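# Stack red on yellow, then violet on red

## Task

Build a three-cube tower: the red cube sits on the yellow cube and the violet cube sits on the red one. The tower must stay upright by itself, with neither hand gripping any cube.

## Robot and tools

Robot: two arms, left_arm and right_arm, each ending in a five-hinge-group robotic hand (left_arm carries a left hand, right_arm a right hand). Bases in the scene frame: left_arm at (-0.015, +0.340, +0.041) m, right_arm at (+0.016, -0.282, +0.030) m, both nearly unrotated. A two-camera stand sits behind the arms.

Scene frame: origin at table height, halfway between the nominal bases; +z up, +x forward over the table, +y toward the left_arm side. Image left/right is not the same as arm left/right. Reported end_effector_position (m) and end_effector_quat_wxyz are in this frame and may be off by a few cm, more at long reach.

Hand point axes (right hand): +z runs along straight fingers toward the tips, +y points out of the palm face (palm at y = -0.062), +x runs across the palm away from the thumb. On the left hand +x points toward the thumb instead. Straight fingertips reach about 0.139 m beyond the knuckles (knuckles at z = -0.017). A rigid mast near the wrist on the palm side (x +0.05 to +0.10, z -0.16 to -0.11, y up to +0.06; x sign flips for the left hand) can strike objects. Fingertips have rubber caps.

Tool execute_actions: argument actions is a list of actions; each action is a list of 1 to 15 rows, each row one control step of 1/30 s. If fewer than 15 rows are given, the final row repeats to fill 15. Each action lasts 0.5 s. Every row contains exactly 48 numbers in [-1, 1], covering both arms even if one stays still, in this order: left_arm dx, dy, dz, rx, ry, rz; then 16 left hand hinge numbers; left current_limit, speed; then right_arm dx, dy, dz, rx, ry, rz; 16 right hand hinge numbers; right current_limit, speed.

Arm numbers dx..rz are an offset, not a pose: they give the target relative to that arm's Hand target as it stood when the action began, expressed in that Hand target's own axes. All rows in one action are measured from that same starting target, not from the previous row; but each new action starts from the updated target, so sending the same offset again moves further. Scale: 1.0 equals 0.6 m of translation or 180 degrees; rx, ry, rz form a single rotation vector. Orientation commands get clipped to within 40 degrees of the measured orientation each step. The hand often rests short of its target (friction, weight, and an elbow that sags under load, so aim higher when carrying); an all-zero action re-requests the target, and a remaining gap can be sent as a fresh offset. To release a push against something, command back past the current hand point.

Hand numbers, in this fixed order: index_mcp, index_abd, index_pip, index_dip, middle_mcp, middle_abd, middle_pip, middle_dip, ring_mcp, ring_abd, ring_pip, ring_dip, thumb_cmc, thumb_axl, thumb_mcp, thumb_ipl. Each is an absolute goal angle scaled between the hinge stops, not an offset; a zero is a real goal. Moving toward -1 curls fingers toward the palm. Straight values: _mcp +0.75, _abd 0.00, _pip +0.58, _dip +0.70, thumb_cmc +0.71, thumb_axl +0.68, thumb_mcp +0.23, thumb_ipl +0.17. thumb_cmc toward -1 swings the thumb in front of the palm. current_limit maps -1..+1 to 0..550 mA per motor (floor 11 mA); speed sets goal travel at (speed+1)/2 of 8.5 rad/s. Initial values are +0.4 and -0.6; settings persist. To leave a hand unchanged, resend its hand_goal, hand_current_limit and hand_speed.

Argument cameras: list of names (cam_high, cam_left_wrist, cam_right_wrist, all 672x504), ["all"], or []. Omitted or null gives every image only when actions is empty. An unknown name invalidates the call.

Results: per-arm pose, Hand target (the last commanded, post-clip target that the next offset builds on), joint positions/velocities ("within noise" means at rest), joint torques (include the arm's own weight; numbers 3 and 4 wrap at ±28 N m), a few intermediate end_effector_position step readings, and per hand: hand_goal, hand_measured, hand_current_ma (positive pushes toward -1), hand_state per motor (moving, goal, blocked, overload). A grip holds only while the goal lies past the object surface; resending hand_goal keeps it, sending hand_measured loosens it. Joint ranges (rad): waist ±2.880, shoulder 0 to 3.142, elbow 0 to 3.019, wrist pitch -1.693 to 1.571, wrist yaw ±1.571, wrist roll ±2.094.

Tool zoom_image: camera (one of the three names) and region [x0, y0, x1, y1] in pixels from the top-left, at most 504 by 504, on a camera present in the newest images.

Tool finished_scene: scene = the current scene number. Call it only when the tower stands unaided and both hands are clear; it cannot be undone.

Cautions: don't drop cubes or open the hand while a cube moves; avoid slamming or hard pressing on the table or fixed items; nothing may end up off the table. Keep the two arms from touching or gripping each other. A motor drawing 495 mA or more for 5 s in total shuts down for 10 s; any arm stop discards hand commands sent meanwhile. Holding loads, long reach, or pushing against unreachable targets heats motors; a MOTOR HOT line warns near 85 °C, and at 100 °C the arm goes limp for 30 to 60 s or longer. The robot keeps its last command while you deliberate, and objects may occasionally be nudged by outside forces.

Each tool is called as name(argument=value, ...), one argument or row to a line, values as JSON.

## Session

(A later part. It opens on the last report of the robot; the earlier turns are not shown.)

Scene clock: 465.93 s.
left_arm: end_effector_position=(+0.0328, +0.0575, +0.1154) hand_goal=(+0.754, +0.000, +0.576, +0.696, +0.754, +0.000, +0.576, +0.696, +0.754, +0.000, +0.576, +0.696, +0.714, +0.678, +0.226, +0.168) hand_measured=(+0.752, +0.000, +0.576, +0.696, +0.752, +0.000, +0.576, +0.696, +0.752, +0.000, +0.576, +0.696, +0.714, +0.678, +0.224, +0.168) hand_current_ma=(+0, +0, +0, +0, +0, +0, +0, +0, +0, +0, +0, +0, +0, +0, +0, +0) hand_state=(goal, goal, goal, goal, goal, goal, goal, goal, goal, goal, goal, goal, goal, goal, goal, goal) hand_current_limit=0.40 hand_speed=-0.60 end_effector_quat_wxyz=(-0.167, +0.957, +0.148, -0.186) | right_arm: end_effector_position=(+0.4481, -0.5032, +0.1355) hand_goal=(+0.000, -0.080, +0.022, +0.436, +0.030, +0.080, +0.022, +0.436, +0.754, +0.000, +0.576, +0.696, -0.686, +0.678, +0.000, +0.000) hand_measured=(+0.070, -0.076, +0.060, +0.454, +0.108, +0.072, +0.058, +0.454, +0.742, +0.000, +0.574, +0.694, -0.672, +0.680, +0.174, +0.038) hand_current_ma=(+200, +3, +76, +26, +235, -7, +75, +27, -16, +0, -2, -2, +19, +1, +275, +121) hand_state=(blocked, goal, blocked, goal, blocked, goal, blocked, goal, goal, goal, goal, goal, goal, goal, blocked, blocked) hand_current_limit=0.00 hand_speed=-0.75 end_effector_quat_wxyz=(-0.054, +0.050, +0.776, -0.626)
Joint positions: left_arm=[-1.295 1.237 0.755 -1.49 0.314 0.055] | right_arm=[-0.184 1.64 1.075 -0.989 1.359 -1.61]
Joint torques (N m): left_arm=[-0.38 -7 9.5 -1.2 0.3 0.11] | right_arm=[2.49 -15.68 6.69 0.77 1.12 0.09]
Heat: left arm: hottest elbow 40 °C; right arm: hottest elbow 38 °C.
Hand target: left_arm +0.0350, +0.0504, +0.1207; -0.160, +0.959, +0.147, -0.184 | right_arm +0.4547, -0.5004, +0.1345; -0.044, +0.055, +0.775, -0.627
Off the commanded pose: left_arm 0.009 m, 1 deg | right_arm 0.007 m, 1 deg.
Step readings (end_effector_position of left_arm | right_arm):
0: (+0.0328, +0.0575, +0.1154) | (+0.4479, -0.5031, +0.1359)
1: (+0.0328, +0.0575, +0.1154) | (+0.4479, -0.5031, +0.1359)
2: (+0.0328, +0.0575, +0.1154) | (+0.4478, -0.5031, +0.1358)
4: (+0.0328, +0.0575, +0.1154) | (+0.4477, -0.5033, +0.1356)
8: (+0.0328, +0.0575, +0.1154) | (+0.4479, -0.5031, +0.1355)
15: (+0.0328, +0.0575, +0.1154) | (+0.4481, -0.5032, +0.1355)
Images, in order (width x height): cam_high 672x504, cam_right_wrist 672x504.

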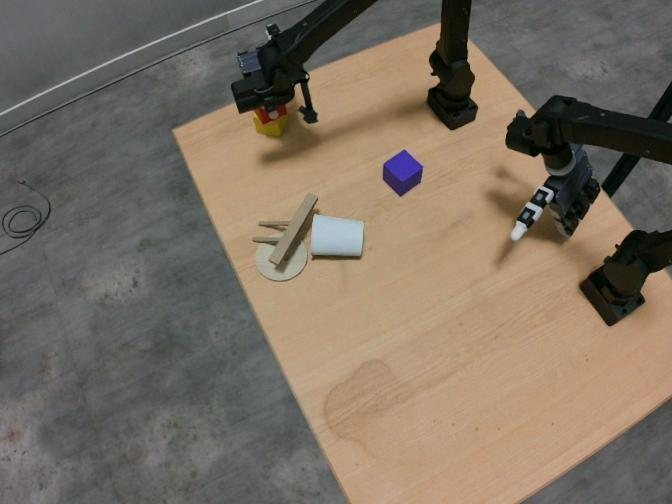

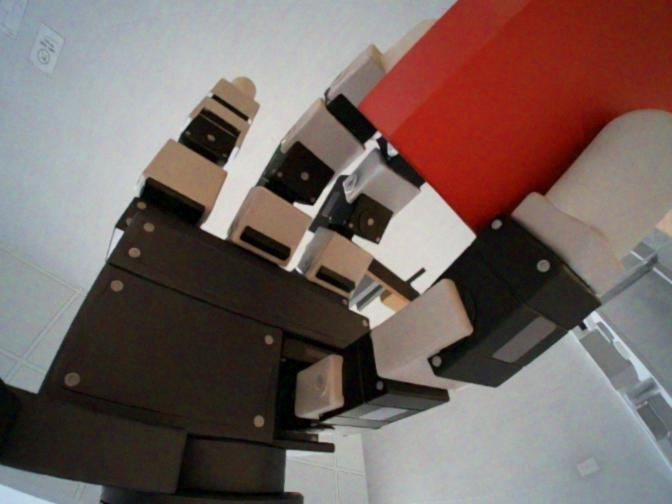

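execute_actions(
  actions=[
    [[0,0,0,0,0,0,0.754,0,0.576,0.696,0.754,0,0.576,0.696,0.754,0,0.576,0.696,0.714,0.678,0.226,0.168,0.4,-0.6,0,-0.005,-0.001,0,0,0,0.063,-0.075,0.055,0.45,0.1,0.075,0.055,0.45,0.754,0,0.576,0.696,-0.675,0.678,0.165,0.035,0.0,-0.8]],
    [[0,0,0,0,0,0,0.754,0,0.576,0.696,0.754,0,0.576,0.696,0.754,0,0.576,0.696,0.714,0.678,0.226,0.168,0.4,-0.6,0,0,0,0,0,0,0.09,-0.075,0.055,0.45,0.13,0.075,0.055,0.45,0.754,0,0.576,0.696,-0.68,0.678,0.19,0.04,0.0,-0.9]],
    [[0,0,0,0,0,0,0.754,0,0.576,0.696,0.754,0,0.576,0.696,0.754,0,0.576,0.696,0.714,0.678,0.226,0.168,0.4,-0.6,0,0,0,0,0,0,0.28,-0.08,0.045,0.445,0.29,0.08,0.05,0.445,0.754,0,0.576,0.696,-0.686,0.678,0.32,0.05,0.0,-0.8]],
  ],
  cameras=["cam_high","cam_right_wrist"],
)

zoom_image(
  camera="cam_high",
  region=[240, 90, 300, 150],
)

Scene clock: 479.70 s.
left_arm: end_effector_position=(+0.0328, +0.0575, +0.1154) hand_goal=(+0.754, +0.000, +0.576, +0.696, +0.754, +0.000, +0.576, +0.696, +0.754, +0.000, +0.576, +0.696, +0.714, +0.678, +0.226, +0.168) hand_measured=(+0.752, +0.000, +0.576, +0.696, +0.752, +0.000, +0.576, +0.696, +0.752, +0.000, +0.576, +0.696, +0.714, +0.678, +0.224, +0.168) hand_current_ma=(+0, +0, +0, +0, +0, +0, +0, +0, +0, +0, +0, +0, +0, +0, +0, +0) hand_state=(goal, goal, goal, goal, goal, goal, goal, goal, goal, goal, goal, goal, goal, goal, goal, goal) hand_current_limit=0.40 hand_speed=-0.60 end_effector_quat_wxyz=(-0.167, +0.957, +0.148, -0.186) | right_arm: end_effector_position=(+0.4482, -0.5033, +0.1356) hand_goal=(+0.280, -0.080, +0.046, +0.446, +0.290, +0.080, +0.050, +0.446, +0.754, +0.000, +0.576, +0.696, -0.686, +0.678, +0.320, +0.050) hand_measured=(+0.266, -0.076, +0.048, +0.450, +0.276, +0.076, +0.052, +0.448, +0.742, +0.000, +0.574, +0.694, -0.680, +0.680, +0.316, +0.048) hand_current_ma=(-21, +2, +2, +2, -22, -2, +2, +2, -16, +0, -2, -2, +6, +1, -6, -2) hand_state=(goal, goal, goal, goal, goal, goal, goal, goal, goal, goal, goal, goal, goal, goal, goal, goal) hand_current_limit=0.00 hand_speed=-0.80 end_effector_quat_wxyz=(-0.054, +0.051, +0.776, -0.626)
Joint positions: left_arm=[-1.295 1.237 0.755 -1.49 0.314 0.055] | right_arm=[-0.184 1.64 1.075 -0.989 1.359 -1.609]
Joint torques (N m): left_arm=[-0.44 -7.06 9.52 -1.18 0.3 0.12] | right_arm=[2.37 -15.85 6.89 0.43 1.12 0.05]
Heat: left arm: hottest elbow 40 °C; right arm: hottest elbow 39 °C.
Hand target: left_arm +0.0350, +0.0504, +0.1207; -0.160, +0.959, +0.147, -0.184 | right_arm +0.4547, -0.5005, +0.1375; -0.044, +0.055, +0.775, -0.627
Off the commanded pose: left_arm 0.009 m, 1 deg | right_arm 0.007 m, 1 deg.
Step readings (end_effector_position of left_arm | right_arm):
0: (+0.0328, +0.0575, +0.1154) | (+0.4481, -0.5032, +0.1355)
1: (+0.0328, +0.0575, +0.1154) | (+0.4481, -0.5032, +0.1355)
2: (+0.0328, +0.0575, +0.1154) | (+0.4481, -0.5032, +0.1355)
4: (+0.0328, +0.0575, +0.1154) | (+0.4481, -0.5033, +0.1356)
8: (+0.0328, +0.0575, +0.1154) | (+0.4481, -0.5033, +0.1356)
15: (+0.0328, +0.0575, +0.1154) | (+0.4481, -0.5033, +0.1356)
16: (+0.0328, +0.0575, +0.1154) | (+0.4481, -0.5033, +0.1356)
17: (+0.0328, +0.0575, +0.1154) | (+0.4482, -0.5033, +0.1356)
19: (+0.0328, +0.0575, +0.1154) | (+0.4482, -0.5033, +0.1356)
23: (+0.0328, +0.0575, +0.1154) | (+0.4482, -0.5033, +0.1356)
30: (+0.0328, +0.0575, +0.1154) | (+0.4482, -0.5033, +0.1356)
31: (+0.0328, +0.0575, +0.1154) | (+0.4482, -0.5033, +0.1356)
32: (+0.0328, +0.0575, +0.1154) | (+0.4482, -0.5033, +0.1356)
34: (+0.0328, +0.0575, +0.1154) | (+0.4482, -0.5033, +0.1356)
38: (+0.0328, +0.0575, +0.1154) | (+0.4482, -0.5033, +0.1356)
45: (+0.0328, +0.0575, +0.1154) | (+0.4482, -0.5033, +0.1356)
Images, in order (width x height): cam_high 672x504, cam_right_wrist 672x504.

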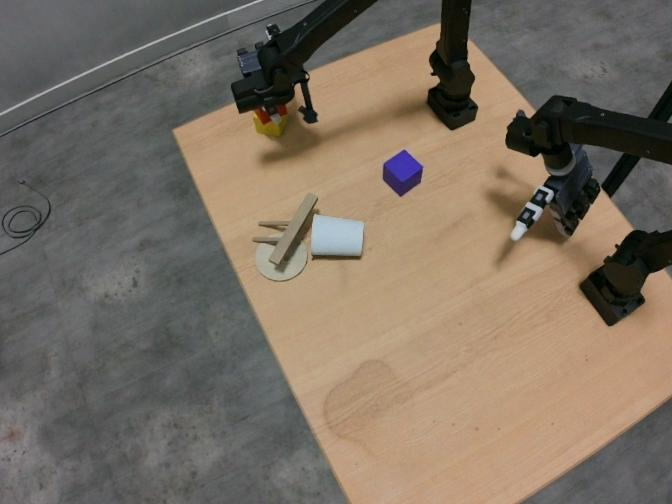

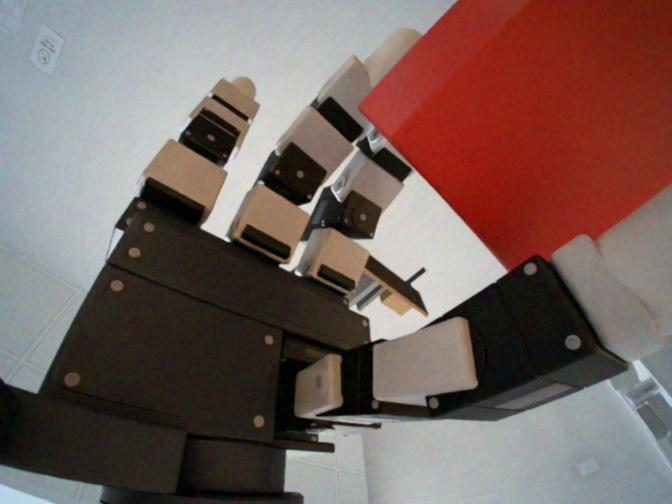

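Scaled by 8.400 from the camera's 672x504 image, which has a finer 960x720 frame.

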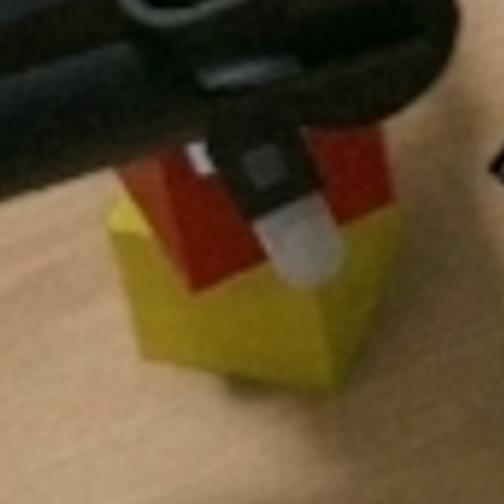

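execute_actions(
  actions=[
    [[0,0,0,0,0,0,0.754,0,0.576,0.696,0.754,0,0.576,0.696,0.754,0,0.576,0.696,0.714,0.678,0.226,0.168,0.4,-0.6,0,-0.1141,-0.0243,0,0,0,0.42,-0.08,0.022,0.435,0.42,0.08,0.022,0.435,0.754,0,0.576,0.696,-0.686,0.678,0.38,0.059,0.2,-0.6]],
    [[0,0,0,0,0,0,0.754,0,0.576,0.696,0.754,0,0.576,0.696,0.754,0,0.576,0.696,0.714,0.678,0.226,0.168,0.4,-0.6,0,-0.1793,-0.0381,0,0,0,0.42,-0.08,0.022,0.435,0.42,0.08,0.022,0.435,0.754,0,0.576,0.696,-0.686,0.678,0.38,0.059,0.2,-0.6]],
    [[0,0,0,0,0,0,0.754,0,0.576,0.696,0.754,0,0.576,0.696,0.754,0,0.576,0.696,0.714,0.678,0.226,0.168,0.4,-0.6,0.0342,-0.0197,-0.0683,-0.182,0.0841,0.0457,0.42,-0.08,0.022,0.435,0.42,0.08,0.022,0.435,0.754,0,0.576,0.696,-0.686,0.678,0.38,0.059,0.2,-0.6]],
    [[0,0,0,0,0,0,0.754,0,0.576,0.696,0.754,0,0.576,0.696,0.754,0,0.576,0.696,0.714,0.678,0.226,0.168,0.4,-0.6,0.1168,0.042,-0.089,-0.1346,0.1054,0.1653,0.42,-0.08,0.022,0.435,0.42,0.08,0.022,0.435,0.754,0,0.576,0.696,-0.686,0.678,0.38,0.059,0.2,-0.6]],
    [[0,0,0,0,0,0,0.754,0,0.576,0.696,0.754,0,0.576,0.696,0.754,0,0.576,0.696,0.714,0.678,0.226,0.168,0.4,-0.6,0.1427,-0.013,0.0047,-0.043,0.0537,0.187,0.42,-0.08,0.022,0.435,0.42,0.08,0.022,0.435,0.754,0,0.576,0.696,-0.686,0.678,0.38,0.059,0.2,-0.6]],
    [[0,0,0,0,0,0,0.754,0,0.576,0.696,0.754,0,0.576,0.696,0.754,0,0.576,0.696,0.714,0.678,0.226,0.168,0.4,-0.6,0.1088,-0.0808,0.0683,0.0538,0.0569,0.1862,0.42,-0.08,0.022,0.435,0.42,0.08,0.022,0.435,0.754,0,0.576,0.696,-0.686,0.678,0.38,0.059,0.2,-0.6]],
    [[0,0,0,0,0,0,0.754,0,0.576,0.696,0.754,0,0.576,0.696,0.754,0,0.576,0.696,0.714,0.678,0.226,0.168,0.4,-0.6,0.0338,-0.0695,0.1358,0.1422,0.0803,0.1148,0.42,-0.08,0.022,0.435,0.42,0.08,0.022,0.435,0.754,0,0.576,0.696,-0.686,0.678,0.38,0.059,0.2,-0.6]],
    [[0,0,0,0,0,0,0.754,0,0.576,0.696,0.754,0,0.576,0.696,0.754,0,0.576,0.696,0.714,0.678,0.226,0.168,0.4,-0.6,-0.0008,0.025,0.1405,0.165,0.1002,0.051,0.42,-0.08,0.022,0.435,0.42,0.08,0.022,0.435,0.754,0,0.576,0.696,-0.686,0.678,0.38,0.059,0.2,-0.6]],
    [[0,0,0,0,0,0,0.754,0,0.576,0.696,0.754,0,0.576,0.696,0.754,0,0.576,0.696,0.714,0.678,0.226,0.168,0.4,-0.6,0,0,0,0,0,0,0.42,-0.08,0.022,0.435,0.42,0.08,0.022,0.435,0.754,0,0.576,0.696,-0.686,0.678,0.38,0.059,0.2,-0.6]],
  ],
  cameras=["cam_high","cam_right_wrist"],
)

zoom_image(
  camera="cam_high",
  region=[340, 80, 500, 240],
)

zoom_image(
  camera="cam_high",
  region=[240, 70, 320, 150],
)

Scene clock: 537.73 s.
left_arm: end_effector_position=(+0.0328, +0.0575, +0.1154) hand_goal=(+0.754, +0.000, +0.576, +0.696, +0.754, +0.000, +0.576, +0.696, +0.754, +0.000, +0.576, +0.696, +0.714, +0.678, +0.226, +0.168) hand_measured=(+0.752, +0.000, +0.576, +0.696, +0.752, +0.000, +0.576, +0.696, +0.752, +0.000, +0.576, +0.696, +0.714, +0.678, +0.224, +0.168) hand_current_ma=(+0, +0, +0, +0, +0, +0, +0, +0, +0, +0, +0, +0, +0, +0, +0, +0) hand_state=(goal, goal, goal, goal, goal, goal, goal, goal, goal, goal, goal, goal, goal, goal, goal, goal) hand_current_limit=0.40 hand_speed=-0.60 end_effector_quat_wxyz=(-0.167, +0.957, +0.148, -0.186) | right_arm: end_effector_position=(+0.2326, -0.1317, +0.2003) hand_goal=(+0.420, -0.080, +0.022, +0.436, +0.420, +0.080, +0.022, +0.436, +0.754, +0.000, +0.576, +0.696, -0.686, +0.678, +0.380, +0.060) hand_measured=(+0.414, -0.078, +0.022, +0.438, +0.414, +0.080, +0.024, +0.438, +0.744, +0.000, +0.574, +0.694, -0.684, +0.680, +0.376, +0.058) hand_current_ma=(-5, +1, +0, +2, -6, +0, +1, +2, -12, +0, -2, -1, +1, +1, -3, -2) hand_state=(goal, goal, goal, goal, goal, goal, goal, goal, goal, goal, goal, goal, goal, goal, goal, goal) hand_current_limit=0.20 hand_speed=-0.60 end_effector_quat_wxyz=(-0.628, +0.777, +0.032, -0.033)
Joint positions: left_arm=[-1.295 1.237 0.755 -1.49 0.314 0.055] | right_arm=[-0.023 1.151 0.757 -1.568 -1.342 1.183]
Joint torques (N m): left_arm=[-0.44 -6.95 9.5 -1.2 0.29 0.11] | right_arm=[1.32 -7.88 6.83 -0.31 -1.1 -0.09]
Heat: left arm: hottest elbow 40 °C; right arm: hottest elbow 39 °C.
Hand target: left_arm +0.0350, +0.0504, +0.1207; -0.160, +0.959, +0.147, -0.184 | right_arm +0.2372, -0.1327, +0.2004; -0.629, +0.776, +0.033, -0.027
Off the commanded pose: left_arm 0.009 m, 1 deg | right_arm 0.005 m, 1 deg.
Step readings (end_effector_position of left_arm | right_arm):
0: (+0.0328, +0.0575, +0.1154) | (+0.4482, -0.5033, +0.1356)
1: (+0.0328, +0.0575, +0.1154) | (+0.4482, -0.5033, +0.1356)
2: (+0.0328, +0.0575, +0.1154) | (+0.4470, -0.5030, +0.1360)
4: (+0.0328, +0.0575, +0.1154) | (+0.4417, -0.5021, +0.1399)
8: (+0.0328, +0.0575, +0.1154) | (+0.4369, -0.5013, +0.1659)
15: (+0.0328, +0.0575, +0.1154) | (+0.4423, -0.5023, +0.1951)
16: (+0.0328, +0.0575, +0.1154) | (+0.4415, -0.5022, +0.1952)
17: (+0.0328, +0.0575, +0.1154) | (+0.4395, -0.5017, +0.1969)
19: (+0.0328, +0.0575, +0.1154) | (+0.4374, -0.5011, +0.2077)
23: (+0.0328, +0.0575, +0.1154) | (+0.4417, -0.5018, +0.2615)
30: (+0.0328, +0.0575, +0.1154) | (+0.4433, -0.5025, +0.3141)
31: (+0.0328, +0.0575, +0.1154) | (+0.4428, -0.5007, +0.3120)
32: (+0.0328, +0.0575, +0.1154) | (+0.4440, -0.4893, +0.3020)
34: (+0.0328, +0.0575, +0.1154) | (+0.4423, -0.4657, +0.2867)
38: (+0.0328, +0.0575, +0.1154) | (+0.4334, -0.4437, +0.2991)
45: (+0.0328, +0.0575, +0.1154) | (+0.4283, -0.4578, +0.3236)
46: (+0.0328, +0.0575, +0.1154) | (+0.4286, -0.4559, +0.3230)
47: (+0.0328, +0.0575, +0.1154) | (+0.4313, -0.4461, +0.3210)
49: (+0.0328, +0.0575, +0.1154) | (+0.4306, -0.4187, +0.3175)
53: (+0.0328, +0.0575, +0.1154) | (+0.4073, -0.3788, +0.3322)
60: (+0.0328, +0.0575, +0.1154) | (+0.3937, -0.3723, +0.3665)
61: (+0.0328, +0.0575, +0.1154) | (+0.3943, -0.3722, +0.3651)
62: (+0.0328, +0.0575, +0.1154) | (+0.3933, -0.3684, +0.3603)
64: (+0.0328, +0.0575, +0.1154) | (+0.3835, -0.3534, +0.3448)
68: (+0.0328, +0.0575, +0.1154) | (+0.3541, -0.3128, +0.3327)
75: (+0.0328, +0.0575, +0.1154) | (+0.3423, -0.3026, +0.3542)
76: (+0.0328, +0.0575, +0.1154) | (+0.3427, -0.3022, +0.3533)
77: (+0.0328, +0.0575, +0.1154) | (+0.3417, -0.2976, +0.3504)
79: (+0.0328, +0.0575, +0.1154) | (+0.3333, -0.2771, +0.3394)
83: (+0.0328, +0.0575, +0.1154) | (+0.3085, -0.2354, +0.3218)
90: (+0.0328, +0.0575, +0.1154) | (+0.2943, -0.2316, +0.3110)
91: (+0.0328, +0.0575, +0.1154) | (+0.2943, -0.2313, +0.3097)
92: (+0.0328, +0.0575, +0.1154) | (+0.2908, -0.2227, +0.3049)
94: (+0.0328, +0.0575, +0.1154) | (+0.2808, -0.2003, +0.2946)
98: (+0.0328, +0.0575, +0.1154) | (+0.2668, -0.1702, +0.2779)
105: (+0.0328, +0.0575, +0.1154) | (+0.2642, -0.1767, +0.2654)
106: (+0.0328, +0.0575, +0.1154) | (+0.2628, -0.1754, +0.2651)
107: (+0.0328, +0.0575, +0.1154) | (+0.2590, -0.1630, +0.2651)
109: (+0.0328, +0.0575, +0.1154) | (+0.2511, -0.1420, +0.2595)
113: (+0.0328, +0.0575, +0.1154) | (+0.2341, -0.1375, +0.2226)
120: (+0.0328, +0.0575, +0.1154) | (+0.2286, -0.1330, +0.2006)
121: (+0.0328, +0.0575, +0.1154) | (+0.2295, -0.1326, +0.2008)
122: (+0.0328, +0.0575, +0.1154) | (+0.2301, -0.1322, +0.2010)
124: (+0.0328, +0.0575, +0.1154) | (+0.2308, -0.1320, +0.2011)
128: (+0.0328, +0.0575, +0.1154) | (+0.2316, -0.1318, +0.2010)
135: (+0.0328, +0.0575, +0.1154) | (+0.2324, -0.1317, +0.2004)
Images, in order (width x height): cam_high 672x504, cam_right_wrist 672x504.

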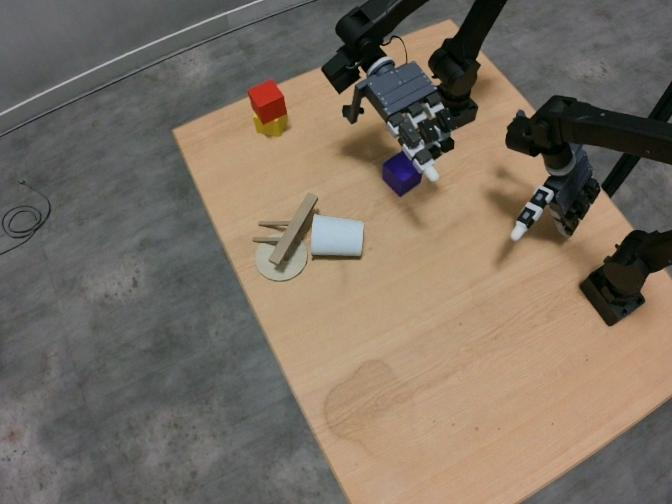

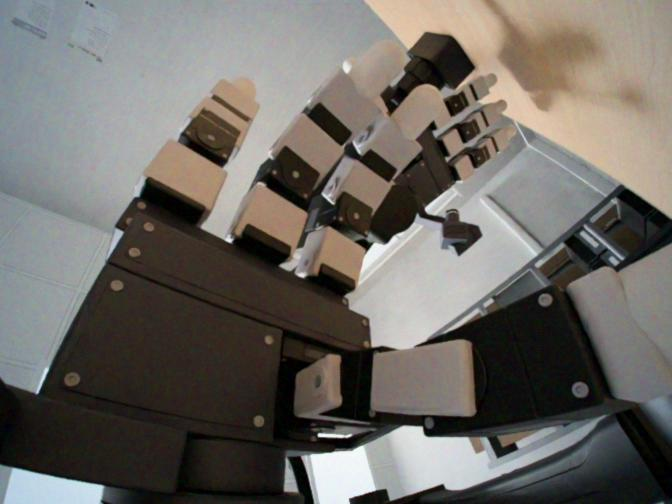

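Scaled by 3.150 from the camera's 672x504 image, which has a finer 960x720 frame.

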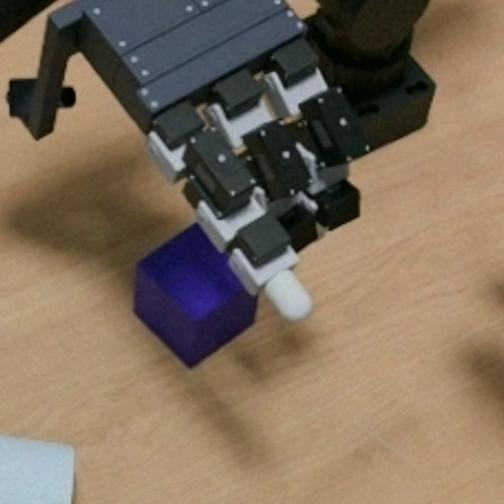

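Scaled by 6.300 from the camera's 672x504 image, which has a finer 960x720 frame.

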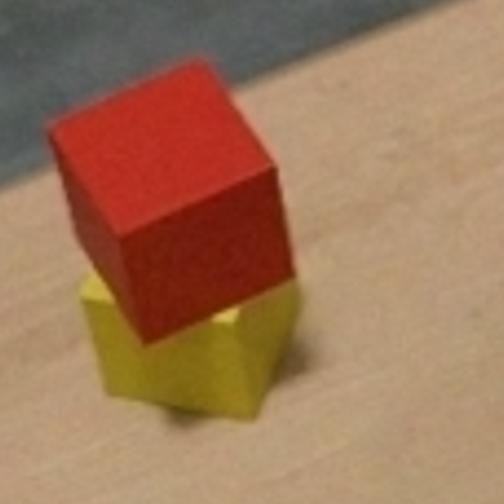

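execute_actions(
  actions=[
    [[0,0,0,0,0,0,0.754,0,0.576,0.696,0.754,0,0.576,0.696,0.754,0,0.576,0.696,0.714,0.678,0.226,0.168,0.4,-0.6,0,0.1223,0.026,0,0,0,0.42,-0.08,0.022,0.435,0.42,0.08,0.022,0.435,0.754,0,0.576,0.696,-0.686,0.678,0.38,0.059,0.2,-0.6]],
  ],
  cameras=["cam_high","cam_right_wrist"],
)

zoom_image(
  camera="cam_high",
  region=[340, 80, 500, 240],
)

Scene clock: 556.97 s.
left_arm: end_effector_position=(+0.0328, +0.0575, +0.1154) hand_goal=(+0.754, +0.000, +0.576, +0.696, +0.754, +0.000, +0.576, +0.696, +0.754, +0.000, +0.576, +0.696, +0.714, +0.678, +0.226, +0.168) hand_measured=(+0.752, +0.000, +0.576, +0.696, +0.752, +0.000, +0.576, +0.696, +0.752, +0.000, +0.576, +0.696, +0.714, +0.678, +0.224, +0.168) hand_current_ma=(+0, +0, +0, +0, +0, +0, +0, +0, +0, +0, +0, +0, +0, +0, +0, +0) hand_state=(goal, goal, goal, goal, goal, goal, goal, goal, goal, goal, goal, goal, goal, goal, goal, goal) hand_current_limit=0.40 hand_speed=-0.60 end_effector_quat_wxyz=(-0.167, +0.957, +0.148, -0.186) | right_arm: end_effector_position=(+0.2334, -0.1330, +0.1243) hand_goal=(+0.420, -0.080, +0.022, +0.436, +0.420, +0.080, +0.022, +0.436, +0.754, +0.000, +0.576, +0.696, -0.686, +0.678, +0.380, +0.060) hand_measured=(+0.414, -0.078, +0.022, +0.438, +0.414, +0.080, +0.024, +0.438, +0.744, +0.000, +0.574, +0.694, -0.684, +0.680, +0.376, +0.058) hand_current_ma=(-6, +1, +0, +2, -6, +0, +1, +2, -13, +0, -2, -1, +1, +1, -3, -2) hand_state=(goal, goal, goal, goal, goal, goal, goal, goal, goal, goal, goal, goal, goal, goal, goal, goal) hand_current_limit=0.20 hand_speed=-0.60 end_effector_quat_wxyz=(-0.629, +0.776, +0.035, -0.029)
Joint positions: left_arm=[-1.295 1.237 0.755 -1.49 0.314 0.055] | right_arm=[-0.03 1.285 0.631 -1.33 -1.343 1.15]
Joint torques (N m): left_arm=[-0.44 -7.06 9.5 -1.2 0.3 0.12] | right_arm=[1.79 -9 6.06 -0.18 -1.08 0.05]
Heat: left arm: hottest elbow 40 °C; right arm: hottest elbow 37 °C.
Hand target: left_arm +0.0350, +0.0504, +0.1207; -0.160, +0.959, +0.147, -0.184 | right_arm +0.2373, -0.1325, +0.1254; -0.629, +0.776, +0.033, -0.027
Off the commanded pose: left_arm 0.009 m, 1 deg | right_arm 0.004 m, 0 deg.
Step readings (end_effector_position of left_arm | right_arm):
0: (+0.0328, +0.0575, +0.1154) | (+0.2326, -0.1317, +0.2003)
1: (+0.0328, +0.0575, +0.1154) | (+0.2326, -0.1316, +0.1999)
2: (+0.0328, +0.0575, +0.1154) | (+0.2333, -0.1313, +0.1971)
4: (+0.0328, +0.0575, +0.1154) | (+0.2320, -0.1317, +0.1813)
8: (+0.0328, +0.0575, +0.1154) | (+0.2207, -0.1335, +0.1430)
15: (+0.0328, +0.0575, +0.1154) | (+0.2298, -0.1331, +0.1256)
Images, in order (width x height): cam_high 672x504, cam_right_wrist 672x504.

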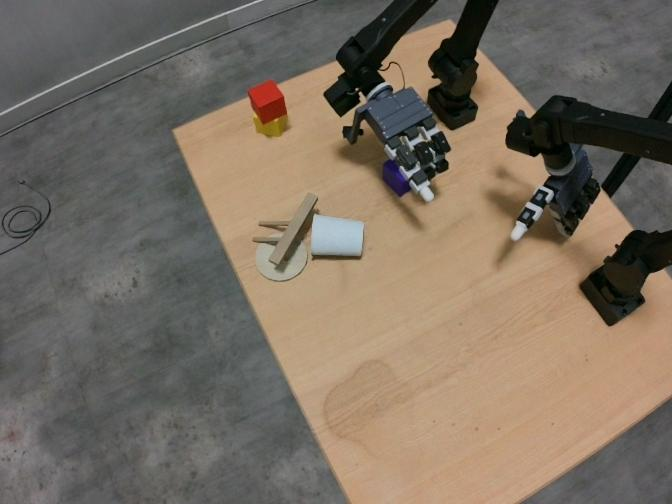

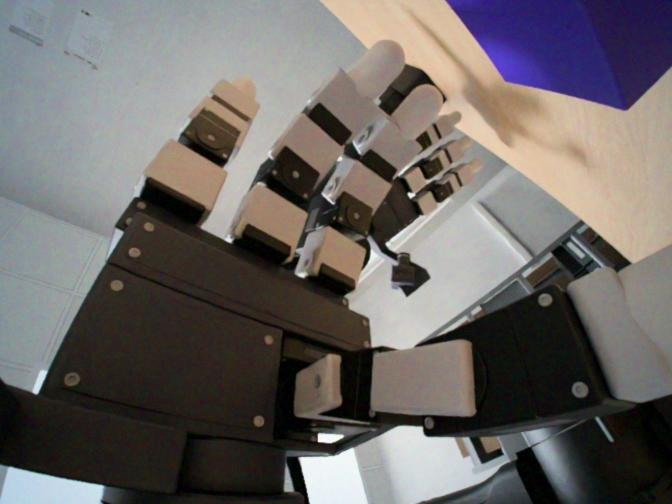

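Scaled by 3.150 from the camera's 672x504 image, which has a finer 960x720 frame.

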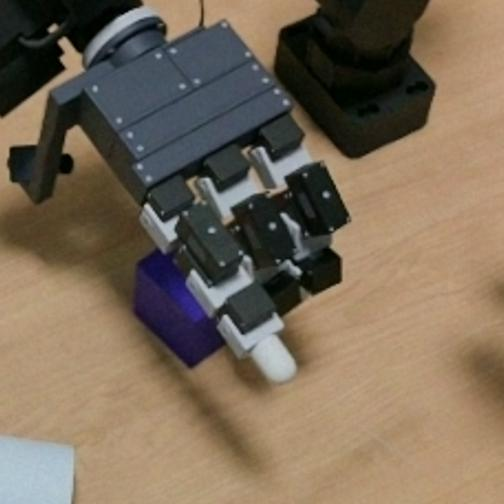

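execute_actions(
  actions=[
    [[0,0,0,0,0,0,0.754,0,0.576,0.696,0.754,0,0.576,0.696,0.754,0,0.576,0.696,0.714,0.678,0.226,0.168,0.4,-0.6,0,0.0715,0.0323,0,0,0,0.42,-0.08,0.022,0.435,0.42,0.08,0.022,0.435,0.754,0,0.576,0.696,-0.686,0.678,0.38,0.059,0.2,-0.6]],
    [[0,0,0,0,0,0,0.754,0,0.576,0.696,0.754,0,0.576,0.696,0.754,0,0.576,0.696,0.714,0.678,0.226,0.168,0.4,-0.6,0,0,0,0,0,0,0.2,-0.08,0.022,0.435,0.2,0.08,0.022,0.435,0.754,0,0.576,0.696,-0.686,0.678,0.2,0.03,0.0,-0.75]],
    [[0,0,0,0,0,0,0.754,0,0.576,0.696,0.754,0,0.576,0.696,0.754,0,0.576,0.696,0.714,0.678,0.226,0.168,0.4,-0.6,0,0,0,0,0,0,0.02,-0.08,0.022,0.435,0.02,0.08,0.022,0.435,0.754,0,0.576,0.696,-0.686,0.678,0.0,0.0,0.0,-0.8]],
  ],
  cameras=["cam_high","cam_right_wrist"],
)

Scene clock: 573.97 s.
left_arm: end_effector_position=(+0.0328, +0.0575, +0.1154) hand_goal=(+0.754, +0.000, +0.576, +0.696, +0.754, +0.000, +0.576, +0.696, +0.754, +0.000, +0.576, +0.696, +0.714, +0.678, +0.226, +0.168) hand_measured=(+0.752, +0.000, +0.576, +0.696, +0.752, +0.000, +0.576, +0.696, +0.752, +0.000, +0.576, +0.696, +0.714, +0.678, +0.224, +0.168) hand_current_ma=(+0, +0, +0, +0, +0, +0, +0, +0, +0, +0, +0, +0, +0, +0, +0, +0) hand_state=(goal, goal, goal, goal, goal, goal, goal, goal, goal, goal, goal, goal, goal, goal, goal, goal) hand_current_limit=0.40 hand_speed=-0.60 end_effector_quat_wxyz=(-0.167, +0.957, +0.148, -0.186) | right_arm: end_effector_position=(+0.2366, -0.1242, +0.0780) hand_goal=(+0.020, -0.080, +0.022, +0.436, +0.020, +0.080, +0.022, +0.436, +0.754, +0.000, +0.576, +0.696, -0.686, +0.678, +0.000, +0.000) hand_measured=(+0.098, -0.076, +0.048, +0.446, +0.120, +0.078, +0.046, +0.444, +0.744, +0.000, +0.574, +0.694, -0.684, +0.680, +0.158, +0.032) hand_current_ma=(+232, +3, +46, +13, +275, -1, +41, +10, -13, +0, -2, -1, +2, +1, +275, +90) hand_state=(blocked, goal, blocked, goal, blocked, goal, blocked, goal, goal, goal, goal, goal, goal, goal, blocked, blocked) hand_current_limit=0.00 hand_speed=-0.80 end_effector_quat_wxyz=(-0.631, +0.775, +0.028, -0.028)
Joint positions: left_arm=[-1.295 1.237 0.755 -1.49 0.314 0.055] | right_arm=[0 1.367 0.553 -1.001 -1.361 1.331]
Joint torques (N m): left_arm=[-0.5 -7.06 9.48 -1.2 0.3 0.11] | right_arm=[2.43 -10.81 4.96 0.17 -0.86 0.06]
Heat: left arm: hottest elbow 40 °C; right arm: hottest elbow 38 °C.
Hand target: left_arm +0.0350, +0.0504, +0.1207; -0.160, +0.959, +0.147, -0.184 | right_arm +0.2364, -0.1224, +0.0794; -0.629, +0.776, +0.033, -0.027
Off the commanded pose: left_arm 0.009 m, 1 deg | right_arm 0.002 m, 1 deg.
Step readings (end_effector_position of left_arm | right_arm):
0: (+0.0328, +0.0575, +0.1154) | (+0.2333, -0.1330, +0.1243)
1: (+0.0328, +0.0575, +0.1154) | (+0.2336, -0.1330, +0.1241)
2: (+0.0328, +0.0575, +0.1154) | (+0.2351, -0.1325, +0.1225)
4: (+0.0328, +0.0575, +0.1154) | (+0.2378, -0.1316, +0.1134)
8: (+0.0328, +0.0575, +0.1154) | (+0.2331, -0.1300, +0.0899)
15: (+0.0328, +0.0575, +0.1154) | (+0.2364, -0.1257, +0.0788)
16: (+0.0328, +0.0575, +0.1154) | (+0.2370, -0.1256, +0.0784)
17: (+0.0328, +0.0575, +0.1154) | (+0.2377, -0.1254, +0.0781)
19: (+0.0328, +0.0575, +0.1154) | (+0.2380, -0.1254, +0.0773)
23: (+0.0328, +0.0575, +0.1154) | (+0.2368, -0.1252, +0.0763)
30: (+0.0328, +0.0575, +0.1154) | (+0.2367, -0.1250, +0.0768)
31: (+0.0328, +0.0575, +0.1154) | (+0.2365, -0.1250, +0.0769)
32: (+0.0328, +0.0575, +0.1154) | (+0.2366, -0.1250, +0.0770)
34: (+0.0328, +0.0575, +0.1154) | (+0.2367, -0.1248, +0.0771)
38: (+0.0328, +0.0575, +0.1154) | (+0.2366, -0.1244, +0.0777)
45: (+0.0328, +0.0575, +0.1154) | (+0.2366, -0.1242, +0.0780)
Images, in order (width x height): cam_high 672x504, cam_right_wrist 672x504.

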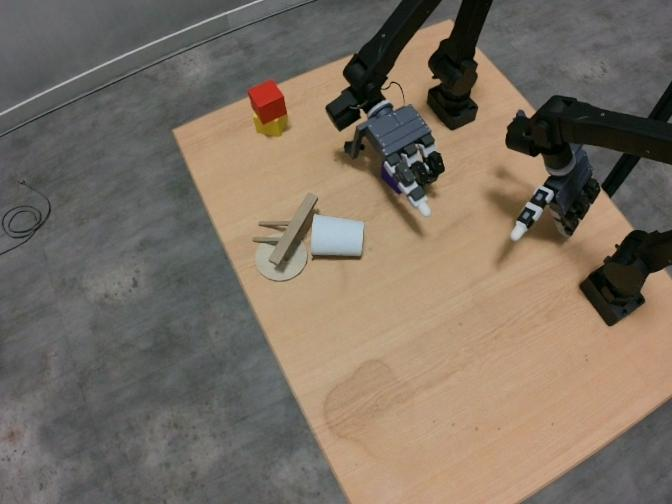

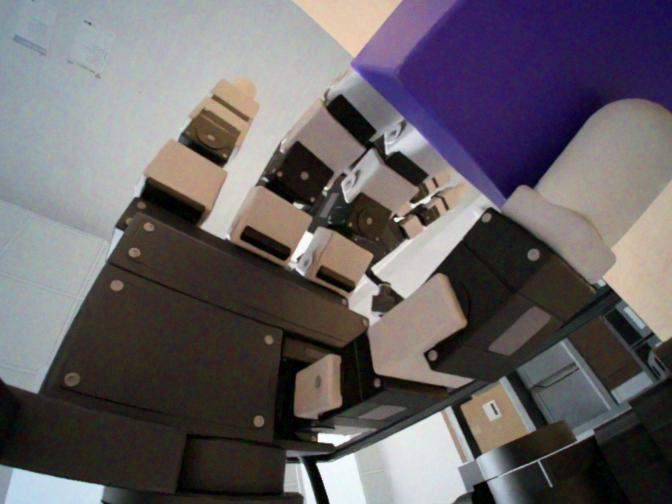

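execute_actions(
  actions=[
    [[0,0,0,0,0,0,0.754,0,0.576,0.696,0.754,0,0.576,0.696,0.754,0,0.576,0.696,0.714,0.678,0.226,0.168,0.4,-0.6,0,-0.1141,-0.0243,0,0,0,0.02,-0.08,0.022,0.435,0.02,0.08,0.022,0.435,0.754,0,0.576,0.696,-0.686,0.678,0.0,0.0,0.0,-0.8]],
    [[0,0,0,0,0,0,0.754,0,0.576,0.696,0.754,0,0.576,0.696,0.754,0,0.576,0.696,0.714,0.678,0.226,0.168,0.4,-0.6,0,-0.2445,-0.052,0,0,0,0.02,-0.08,0.022,0.435,0.02,0.08,0.022,0.435,0.754,0,0.576,0.696,-0.686,0.678,0.0,0.0,0.0,-0.8]],
    [[0,0,0,0,0,0,0.754,0,0.576,0.696,0.754,0,0.576,0.696,0.754,0,0.576,0.696,0.714,0.678,0.226,0.168,0.4,-0.6,0.1262,0.0392,-0.1843,0,0.1087,0.0231,0.02,-0.08,0.022,0.435,0.02,0.08,0.022,0.435,0.754,0,0.576,0.696,-0.686,0.678,0.0,0.0,0.0,-0.8]],
    [[0,0,0,0,0,0,0.754,0,0.576,0.696,0.754,0,0.576,0.696,0.754,0,0.576,0.696,0.714,0.678,0.226,0.168,0.4,-0.6,0.183,0.0278,-0.1312,0,0.0815,0.0173,0.02,-0.08,0.022,0.435,0.02,0.08,0.022,0.435,0.754,0,0.576,0.696,-0.686,0.678,0.0,0.0,0.0,-0.8]],
    [[0,0,0,0,0,0,0.754,0,0.576,0.696,0.754,0,0.576,0.696,0.754,0,0.576,0.696,0.714,0.678,0.226,0.168,0.4,-0.6,0.2115,0.017,-0.0805,0,0.0543,0.0116,0.02,-0.08,0.022,0.435,0.02,0.08,0.022,0.435,0.754,0,0.576,0.696,-0.686,0.678,0.0,0.0,0.0,-0.8]],
    [[0,0,0,0,0,0,0.754,0,0.576,0.696,0.754,0,0.576,0.696,0.754,0,0.576,0.696,0.714,0.678,0.226,0.168,0.4,-0.6,0,0,0,0,0,0,0.02,-0.08,0.022,0.435,0.02,0.08,0.022,0.435,0.754,0,0.576,0.696,-0.686,0.678,0.0,0.0,0.0,-0.8]],
  ],
  cameras=["cam_high","cam_right_wrist"],
)

zoom_image(
  camera="cam_high",
  region=[210, 30, 330, 150],
)

Scene clock: 605.83 s.
left_arm: end_effector_position=(+0.0328, +0.0575, +0.1154) hand_goal=(+0.754, +0.000, +0.576, +0.696, +0.754, +0.000, +0.576, +0.696, +0.754, +0.000, +0.576, +0.696, +0.714, +0.678, +0.226, +0.168) hand_measured=(+0.752, +0.000, +0.576, +0.696, +0.752, +0.000, +0.576, +0.696, +0.752, +0.000, +0.576, +0.696, +0.714, +0.678, +0.224, +0.168) hand_current_ma=(+0, +0, +0, +0, +0, +0, +0, +0, +0, +0, +0, +0, +0, +0, +0, +0) hand_state=(goal, goal, goal, goal, goal, goal, goal, goal, goal, goal, goal, goal, goal, goal, goal, goal) hand_current_limit=0.40 hand_speed=-0.60 end_effector_quat_wxyz=(-0.167, +0.957, +0.148, -0.186) | right_arm: end_effector_position=(+0.4875, -0.4442, +0.2788) hand_goal=(+0.020, -0.080, +0.022, +0.436, +0.020, +0.080, +0.022, +0.436, +0.754, +0.000, +0.576, +0.696, -0.686, +0.678, +0.000, +0.000) hand_measured=(+0.086, -0.074, +0.058, +0.452, +0.102, +0.074, +0.060, +0.456, +0.742, +0.000, +0.574, +0.694, -0.682, +0.680, +0.158, +0.038) hand_current_ma=(+185, +4, +70, +22, +252, -4, +78, +31, -19, +0, -2, -1, +3, +1, +275, +115) hand_state=(blocked, goal, blocked, goal, blocked, goal, blocked, goal, goal, goal, goal, goal, goal, goal, blocked, blocked) hand_current_limit=0.00 hand_speed=-0.80 end_effector_quat_wxyz=(-0.596, +0.726, -0.280, +0.199)
Joint positions: left_arm=[-1.295 1.237 0.755 -1.49 0.314 0.055] | right_arm=[-0.672 1.604 1.428 -1.183 -1.353 1.833]
Joint torques (N m): left_arm=[-0.44 -7 9.5 -1.2 0.3 0.11] | right_arm=[2.49 -19.6 8.84 0.88 -1.13 0.13]
Heat: left arm: hottest elbow 40 °C; right arm: hottest elbow 37 °C.
Hand target: left_arm +0.0350, +0.0504, +0.1207; -0.160, +0.959, +0.147, -0.184 | right_arm +0.4918, -0.4415, +0.2991; -0.592, +0.730, -0.266, +0.215
Off the commanded pose: left_arm 0.009 m, 1 deg | right_arm 0.021 m, 3 deg.
Step readings (end_effector_position of left_arm | right_arm):
0: (+0.0328, +0.0575, +0.1154) | (+0.2366, -0.1242, +0.0780)
1: (+0.0328, +0.0575, +0.1154) | (+0.2366, -0.1242, +0.0783)
2: (+0.0328, +0.0575, +0.1154) | (+0.2355, -0.1243, +0.0795)
4: (+0.0328, +0.0575, +0.1154) | (+0.2294, -0.1241, +0.0885)
8: (+0.0328, +0.0575, +0.1154) | (+0.2233, -0.1226, +0.1148)
15: (+0.0328, +0.0575, +0.1154) | (+0.2232, -0.1225, +0.1339)
16: (+0.0328, +0.0575, +0.1154) | (+0.2223, -0.1226, +0.1349)
17: (+0.0328, +0.0575, +0.1154) | (+0.2206, -0.1225, +0.1388)
19: (+0.0328, +0.0575, +0.1154) | (+0.2192, -0.1205, +0.1598)
23: (+0.0328, +0.0575, +0.1154) | (+0.2288, -0.1142, +0.2268)
30: (+0.0328, +0.0575, +0.1154) | (+0.2277, -0.1170, +0.2821)
31: (+0.0328, +0.0575, +0.1154) | (+0.2263, -0.1181, +0.2820)
32: (+0.0328, +0.0575, +0.1154) | (+0.2280, -0.1215, +0.2812)
34: (+0.0328, +0.0575, +0.1154) | (+0.2443, -0.1422, +0.2782)
38: (+0.0328, +0.0575, +0.1154) | (+0.2839, -0.2000, +0.2752)
45: (+0.0328, +0.0575, +0.1154) | (+0.3070, -0.2241, +0.2793)
46: (+0.0328, +0.0575, +0.1154) | (+0.3076, -0.2246, +0.2794)
47: (+0.0328, +0.0575, +0.1154) | (+0.3110, -0.2275, +0.2799)
49: (+0.0328, +0.0575, +0.1154) | (+0.3268, -0.2469, +0.2816)
53: (+0.0328, +0.0575, +0.1154) | (+0.3679, -0.3097, +0.2820)
60: (+0.0328, +0.0575, +0.1154) | (+0.3910, -0.3344, +0.2742)
61: (+0.0328, +0.0575, +0.1154) | (+0.3919, -0.3343, +0.2745)
62: (+0.0328, +0.0575, +0.1154) | (+0.3949, -0.3369, +0.2761)
64: (+0.0328, +0.0575, +0.1154) | (+0.4127, -0.3517, +0.2825)
68: (+0.0328, +0.0575, +0.1154) | (+0.4560, -0.4098, +0.2850)
75: (+0.0328, +0.0575, +0.1154) | (+0.4761, -0.4425, +0.2666)
76: (+0.0328, +0.0575, +0.1154) | (+0.4767, -0.4418, +0.2663)
77: (+0.0328, +0.0575, +0.1154) | (+0.4776, -0.4414, +0.2665)
79: (+0.0328, +0.0575, +0.1154) | (+0.4799, -0.4412, +0.2674)
83: (+0.0328, +0.0575, +0.1154) | (+0.4837, -0.4416, +0.2682)
90: (+0.0328, +0.0575, +0.1154) | (+0.4871, -0.4442, +0.2745)
Images, in order (width x height): cam_high 672x504, cam_right_wrist 672x504.

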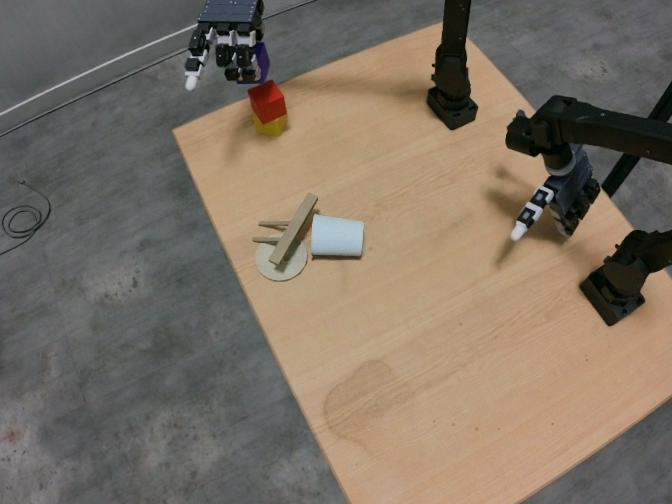

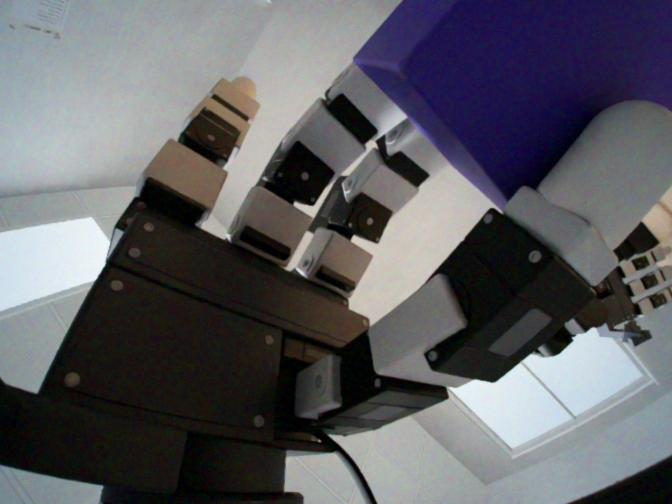

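Scaled by 4.200 from the camera's 672x504 image, which has a finer 960x720 frame.

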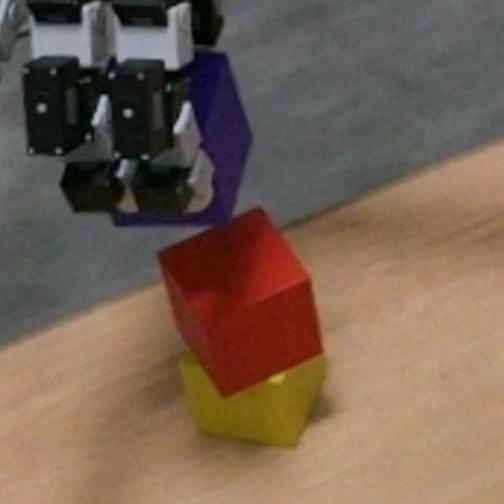

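zoom_image(
  camera="cam_high",
  region=[225, 35, 285, 95],
)

Scaled by 8.400 from the camera's 672x504 image, which has a finer 960x720 frame.

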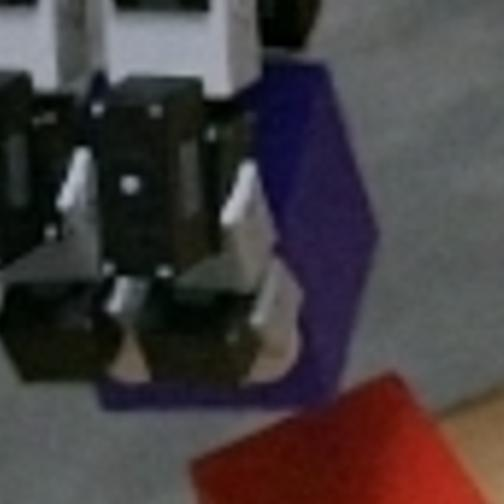

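execute_actions(
  actions=[
    [[0,0,0,0,0,0,0.754,0,0.576,0.696,0.754,0,0.576,0.696,0.754,0,0.576,0.696,0.714,0.678,0.226,0.168,0.4,-0.6,-0.0405,0.079,0.021,0,0,0,0.02,-0.08,0.022,0.435,0.02,0.08,0.022,0.435,0.754,0,0.576,0.696,-0.686,0.678,0.0,0.0,0.0,-0.8]],
  ],
  cameras=["cam_high"],
)

zoom_image(
  camera="cam_high",
  region=[230, 50, 300, 120],
)

Scene clock: 626.07 s.
left_arm: end_effector_position=(+0.0328, +0.0575, +0.1154) hand_goal=(+0.754, +0.000, +0.576, +0.696, +0.754, +0.000, +0.576, +0.696, +0.754, +0.000, +0.576, +0.696, +0.714, +0.678, +0.226, +0.168) hand_measured=(+0.752, +0.000, +0.576, +0.696, +0.752, +0.000, +0.576, +0.696, +0.752, +0.000, +0.576, +0.696, +0.714, +0.678, +0.224, +0.168) hand_current_ma=(+0, +0, +0, +0, +0, +0, +0, +0, +0, +0, +0, +0, +0, +0, +0, +0) hand_state=(goal, goal, goal, goal, goal, goal, goal, goal, goal, goal, goal, goal, goal, goal, goal, goal) hand_current_limit=0.40 hand_speed=-0.60 end_effector_quat_wxyz=(-0.167, +0.957, +0.148, -0.186) | right_arm: end_effector_position=(+0.4716, -0.4274, +0.2358) hand_goal=(+0.020, -0.080, +0.022, +0.436, +0.020, +0.080, +0.022, +0.436, +0.754, +0.000, +0.576, +0.696, -0.686, +0.678, +0.000, +0.000) hand_measured=(+0.086, -0.074, +0.058, +0.452, +0.102, +0.074, +0.060, +0.456, +0.742, +0.000, +0.574, +0.694, -0.682, +0.680, +0.158, +0.038) hand_current_ma=(+185, +4, +70, +22, +252, -4, +78, +31, -19, +0, -2, -1, +3, +1, +275, +115) hand_state=(blocked, goal, blocked, goal, blocked, goal, blocked, goal, goal, goal, goal, goal, goal, goal, blocked, blocked) hand_current_limit=0.00 hand_speed=-0.80 end_effector_quat_wxyz=(-0.593, +0.728, -0.277, +0.204)
Joint positions: left_arm=[-1.295 1.237 0.755 -1.49 0.314 0.055] | right_arm=[-0.663 1.558 1.254 -0.996 -1.348 1.881]
Joint torques (N m): left_arm=[-0.44 -7.12 9.5 -1.2 0.29 0.11] | right_arm=[2.26 -18.37 7.9 0.96 -1.16 0.11]
Heat: left arm: hottest elbow 40 °C; right arm: hottest elbow 39 °C.
Hand target: left_arm +0.0350, +0.0504, +0.1207; -0.160, +0.959, +0.147, -0.184 | right_arm +0.4748, -0.4240, +0.2502; -0.592, +0.730, -0.266, +0.216
Off the commanded pose: left_arm 0.009 m, 1 deg | right_arm 0.015 m, 2 deg.
Step readings (end_effector_position of left_arm | right_arm):
0: (+0.0328, +0.0575, +0.1154) | (+0.4875, -0.4441, +0.2788)
1: (+0.0328, +0.0575, +0.1154) | (+0.4874, -0.4441, +0.2784)
2: (+0.0328, +0.0575, +0.1154) | (+0.4872, -0.4439, +0.2765)
4: (+0.0328, +0.0575, +0.1154) | (+0.4828, -0.4396, +0.2673)
8: (+0.0328, +0.0575, +0.1154) | (+0.4705, -0.4293, +0.2416)
15: (+0.0328, +0.0575, +0.1154) | (+0.4709, -0.4273, +0.2284)
Images, in order (width x height): cam_high 672x504.

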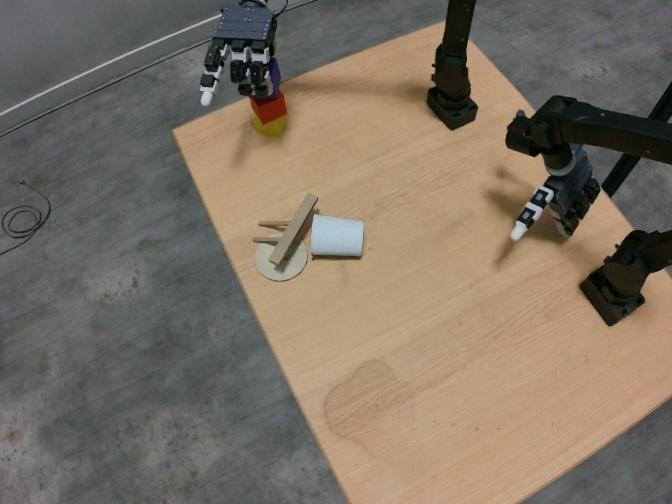

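Scaled by 7.200 from the camera's 672x504 image, which has a finer 960x720 frame.

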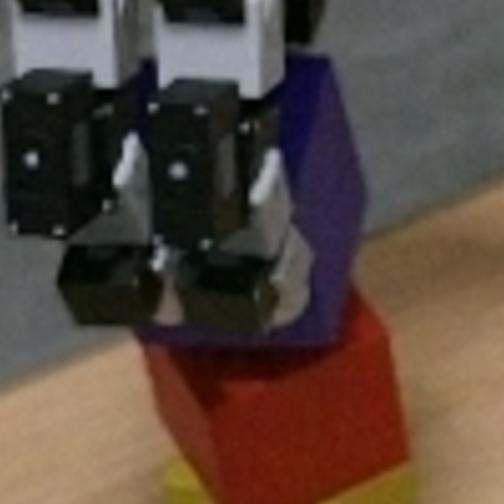

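execute_actions(
  actions=[
    [[0,0,0,0,0,0,0.754,0,0.576,0.696,0.754,0,0.576,0.696,0.754,0,0.576,0.696,0.714,0.678,0.226,0.168,0.4,-0.6,-0.0027,0.0205,0.0155,0,0,0,0.02,-0.08,0.022,0.435,0.02,0.08,0.022,0.435,0.754,0,0.576,0.696,-0.686,0.678,0.0,0.0,0.0,-0.8]],
  ],
  cameras=["cam_high"],
)

zoom_image(
  camera="cam_high",
  region=[230, 50, 300, 120],
)

Scene clock: 637.10 s.
left_arm: end_effector_position=(+0.0328, +0.0575, +0.1154) hand_goal=(+0.754, +0.000, +0.576, +0.696, +0.754, +0.000, +0.576, +0.696, +0.754, +0.000, +0.576, +0.696, +0.714, +0.678, +0.226, +0.168) hand_measured=(+0.752, +0.000, +0.576, +0.696, +0.752, +0.000, +0.576, +0.696, +0.752, +0.000, +0.576, +0.696, +0.714, +0.678, +0.224, +0.168) hand_current_ma=(+0, +0, +0, +0, +0, +0, +0, +0, +0, +0, +0, +0, +0, +0, +0, +0) hand_state=(goal, goal, goal, goal, goal, goal, goal, goal, goal, goal, goal, goal, goal, goal, goal, goal) hand_current_limit=0.40 hand_speed=-0.60 end_effector_quat_wxyz=(-0.167, +0.957, +0.148, -0.186) | right_arm: end_effector_position=(+0.4739, -0.4210, +0.2197) hand_goal=(+0.020, -0.080, +0.022, +0.436, +0.020, +0.080, +0.022, +0.436, +0.754, +0.000, +0.576, +0.696, -0.686, +0.678, +0.000, +0.000) hand_measured=(+0.086, -0.074, +0.058, +0.452, +0.102, +0.074, +0.060, +0.456, +0.742, +0.000, +0.574, +0.694, -0.682, +0.680, +0.158, +0.038) hand_current_ma=(+185, +4, +70, +22, +252, -4, +78, +31, -19, +0, -2, -1, +3, +1, +275, +115) hand_state=(blocked, goal, blocked, goal, blocked, goal, blocked, goal, goal, goal, goal, goal, goal, goal, blocked, blocked) hand_current_limit=0.00 hand_speed=-0.80 end_effector_quat_wxyz=(-0.593, +0.727, -0.280, +0.203)
Joint positions: left_arm=[-1.295 1.237 0.755 -1.49 0.314 0.055] | right_arm=[-0.649 1.557 1.205 -0.882 -1.343 1.953]
Joint torques (N m): left_arm=[-0.38 -7 9.51 -1.2 0.3 0.12] | right_arm=[2.26 -18.78 8.12 1.14 -1.12 0.12]
Heat: left arm: hottest elbow 41 °C; right arm: hottest elbow 39 °C.
Hand target: left_arm +0.0350, +0.0504, +0.1207; -0.160, +0.959, +0.147, -0.184 | right_arm +0.4776, -0.4180, +0.2360; -0.592, +0.730, -0.267, +0.215
Off the commanded pose: left_arm 0.009 m, 1 deg | right_arm 0.017 m, 2 deg.
Step readings (end_effector_position of left_arm | right_arm):
0: (+0.0328, +0.0575, +0.1154) | (+0.4715, -0.4273, +0.2358)
1: (+0.0328, +0.0575, +0.1154) | (+0.4715, -0.4273, +0.2356)
2: (+0.0328, +0.0575, +0.1154) | (+0.4718, -0.4273, +0.2347)
4: (+0.0328, +0.0575, +0.1154) | (+0.4731, -0.4262, +0.2313)
8: (+0.0328, +0.0575, +0.1154) | (+0.4727, -0.4236, +0.2230)
15: (+0.0328, +0.0575, +0.1154) | (+0.4739, -0.4212, +0.2201)
Images, in order (width x height): cam_high 672x504.

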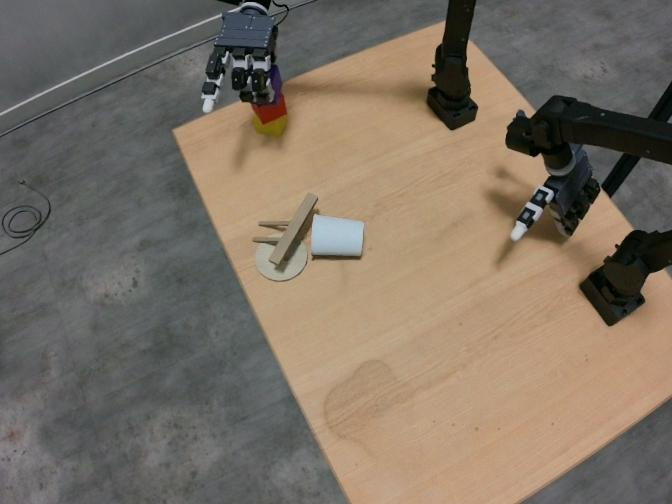

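Scaled by 7.200 from the camera's 672x504 image, which has a finer 960x720 frame.

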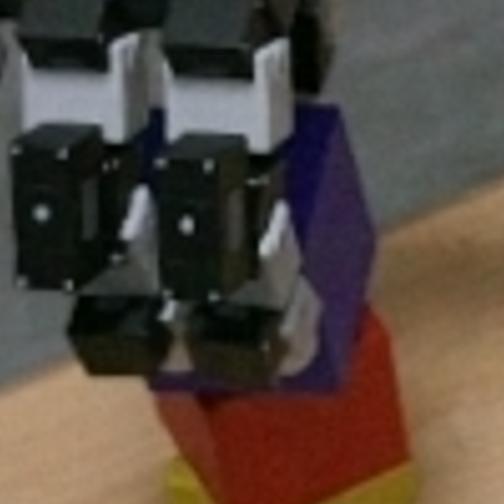

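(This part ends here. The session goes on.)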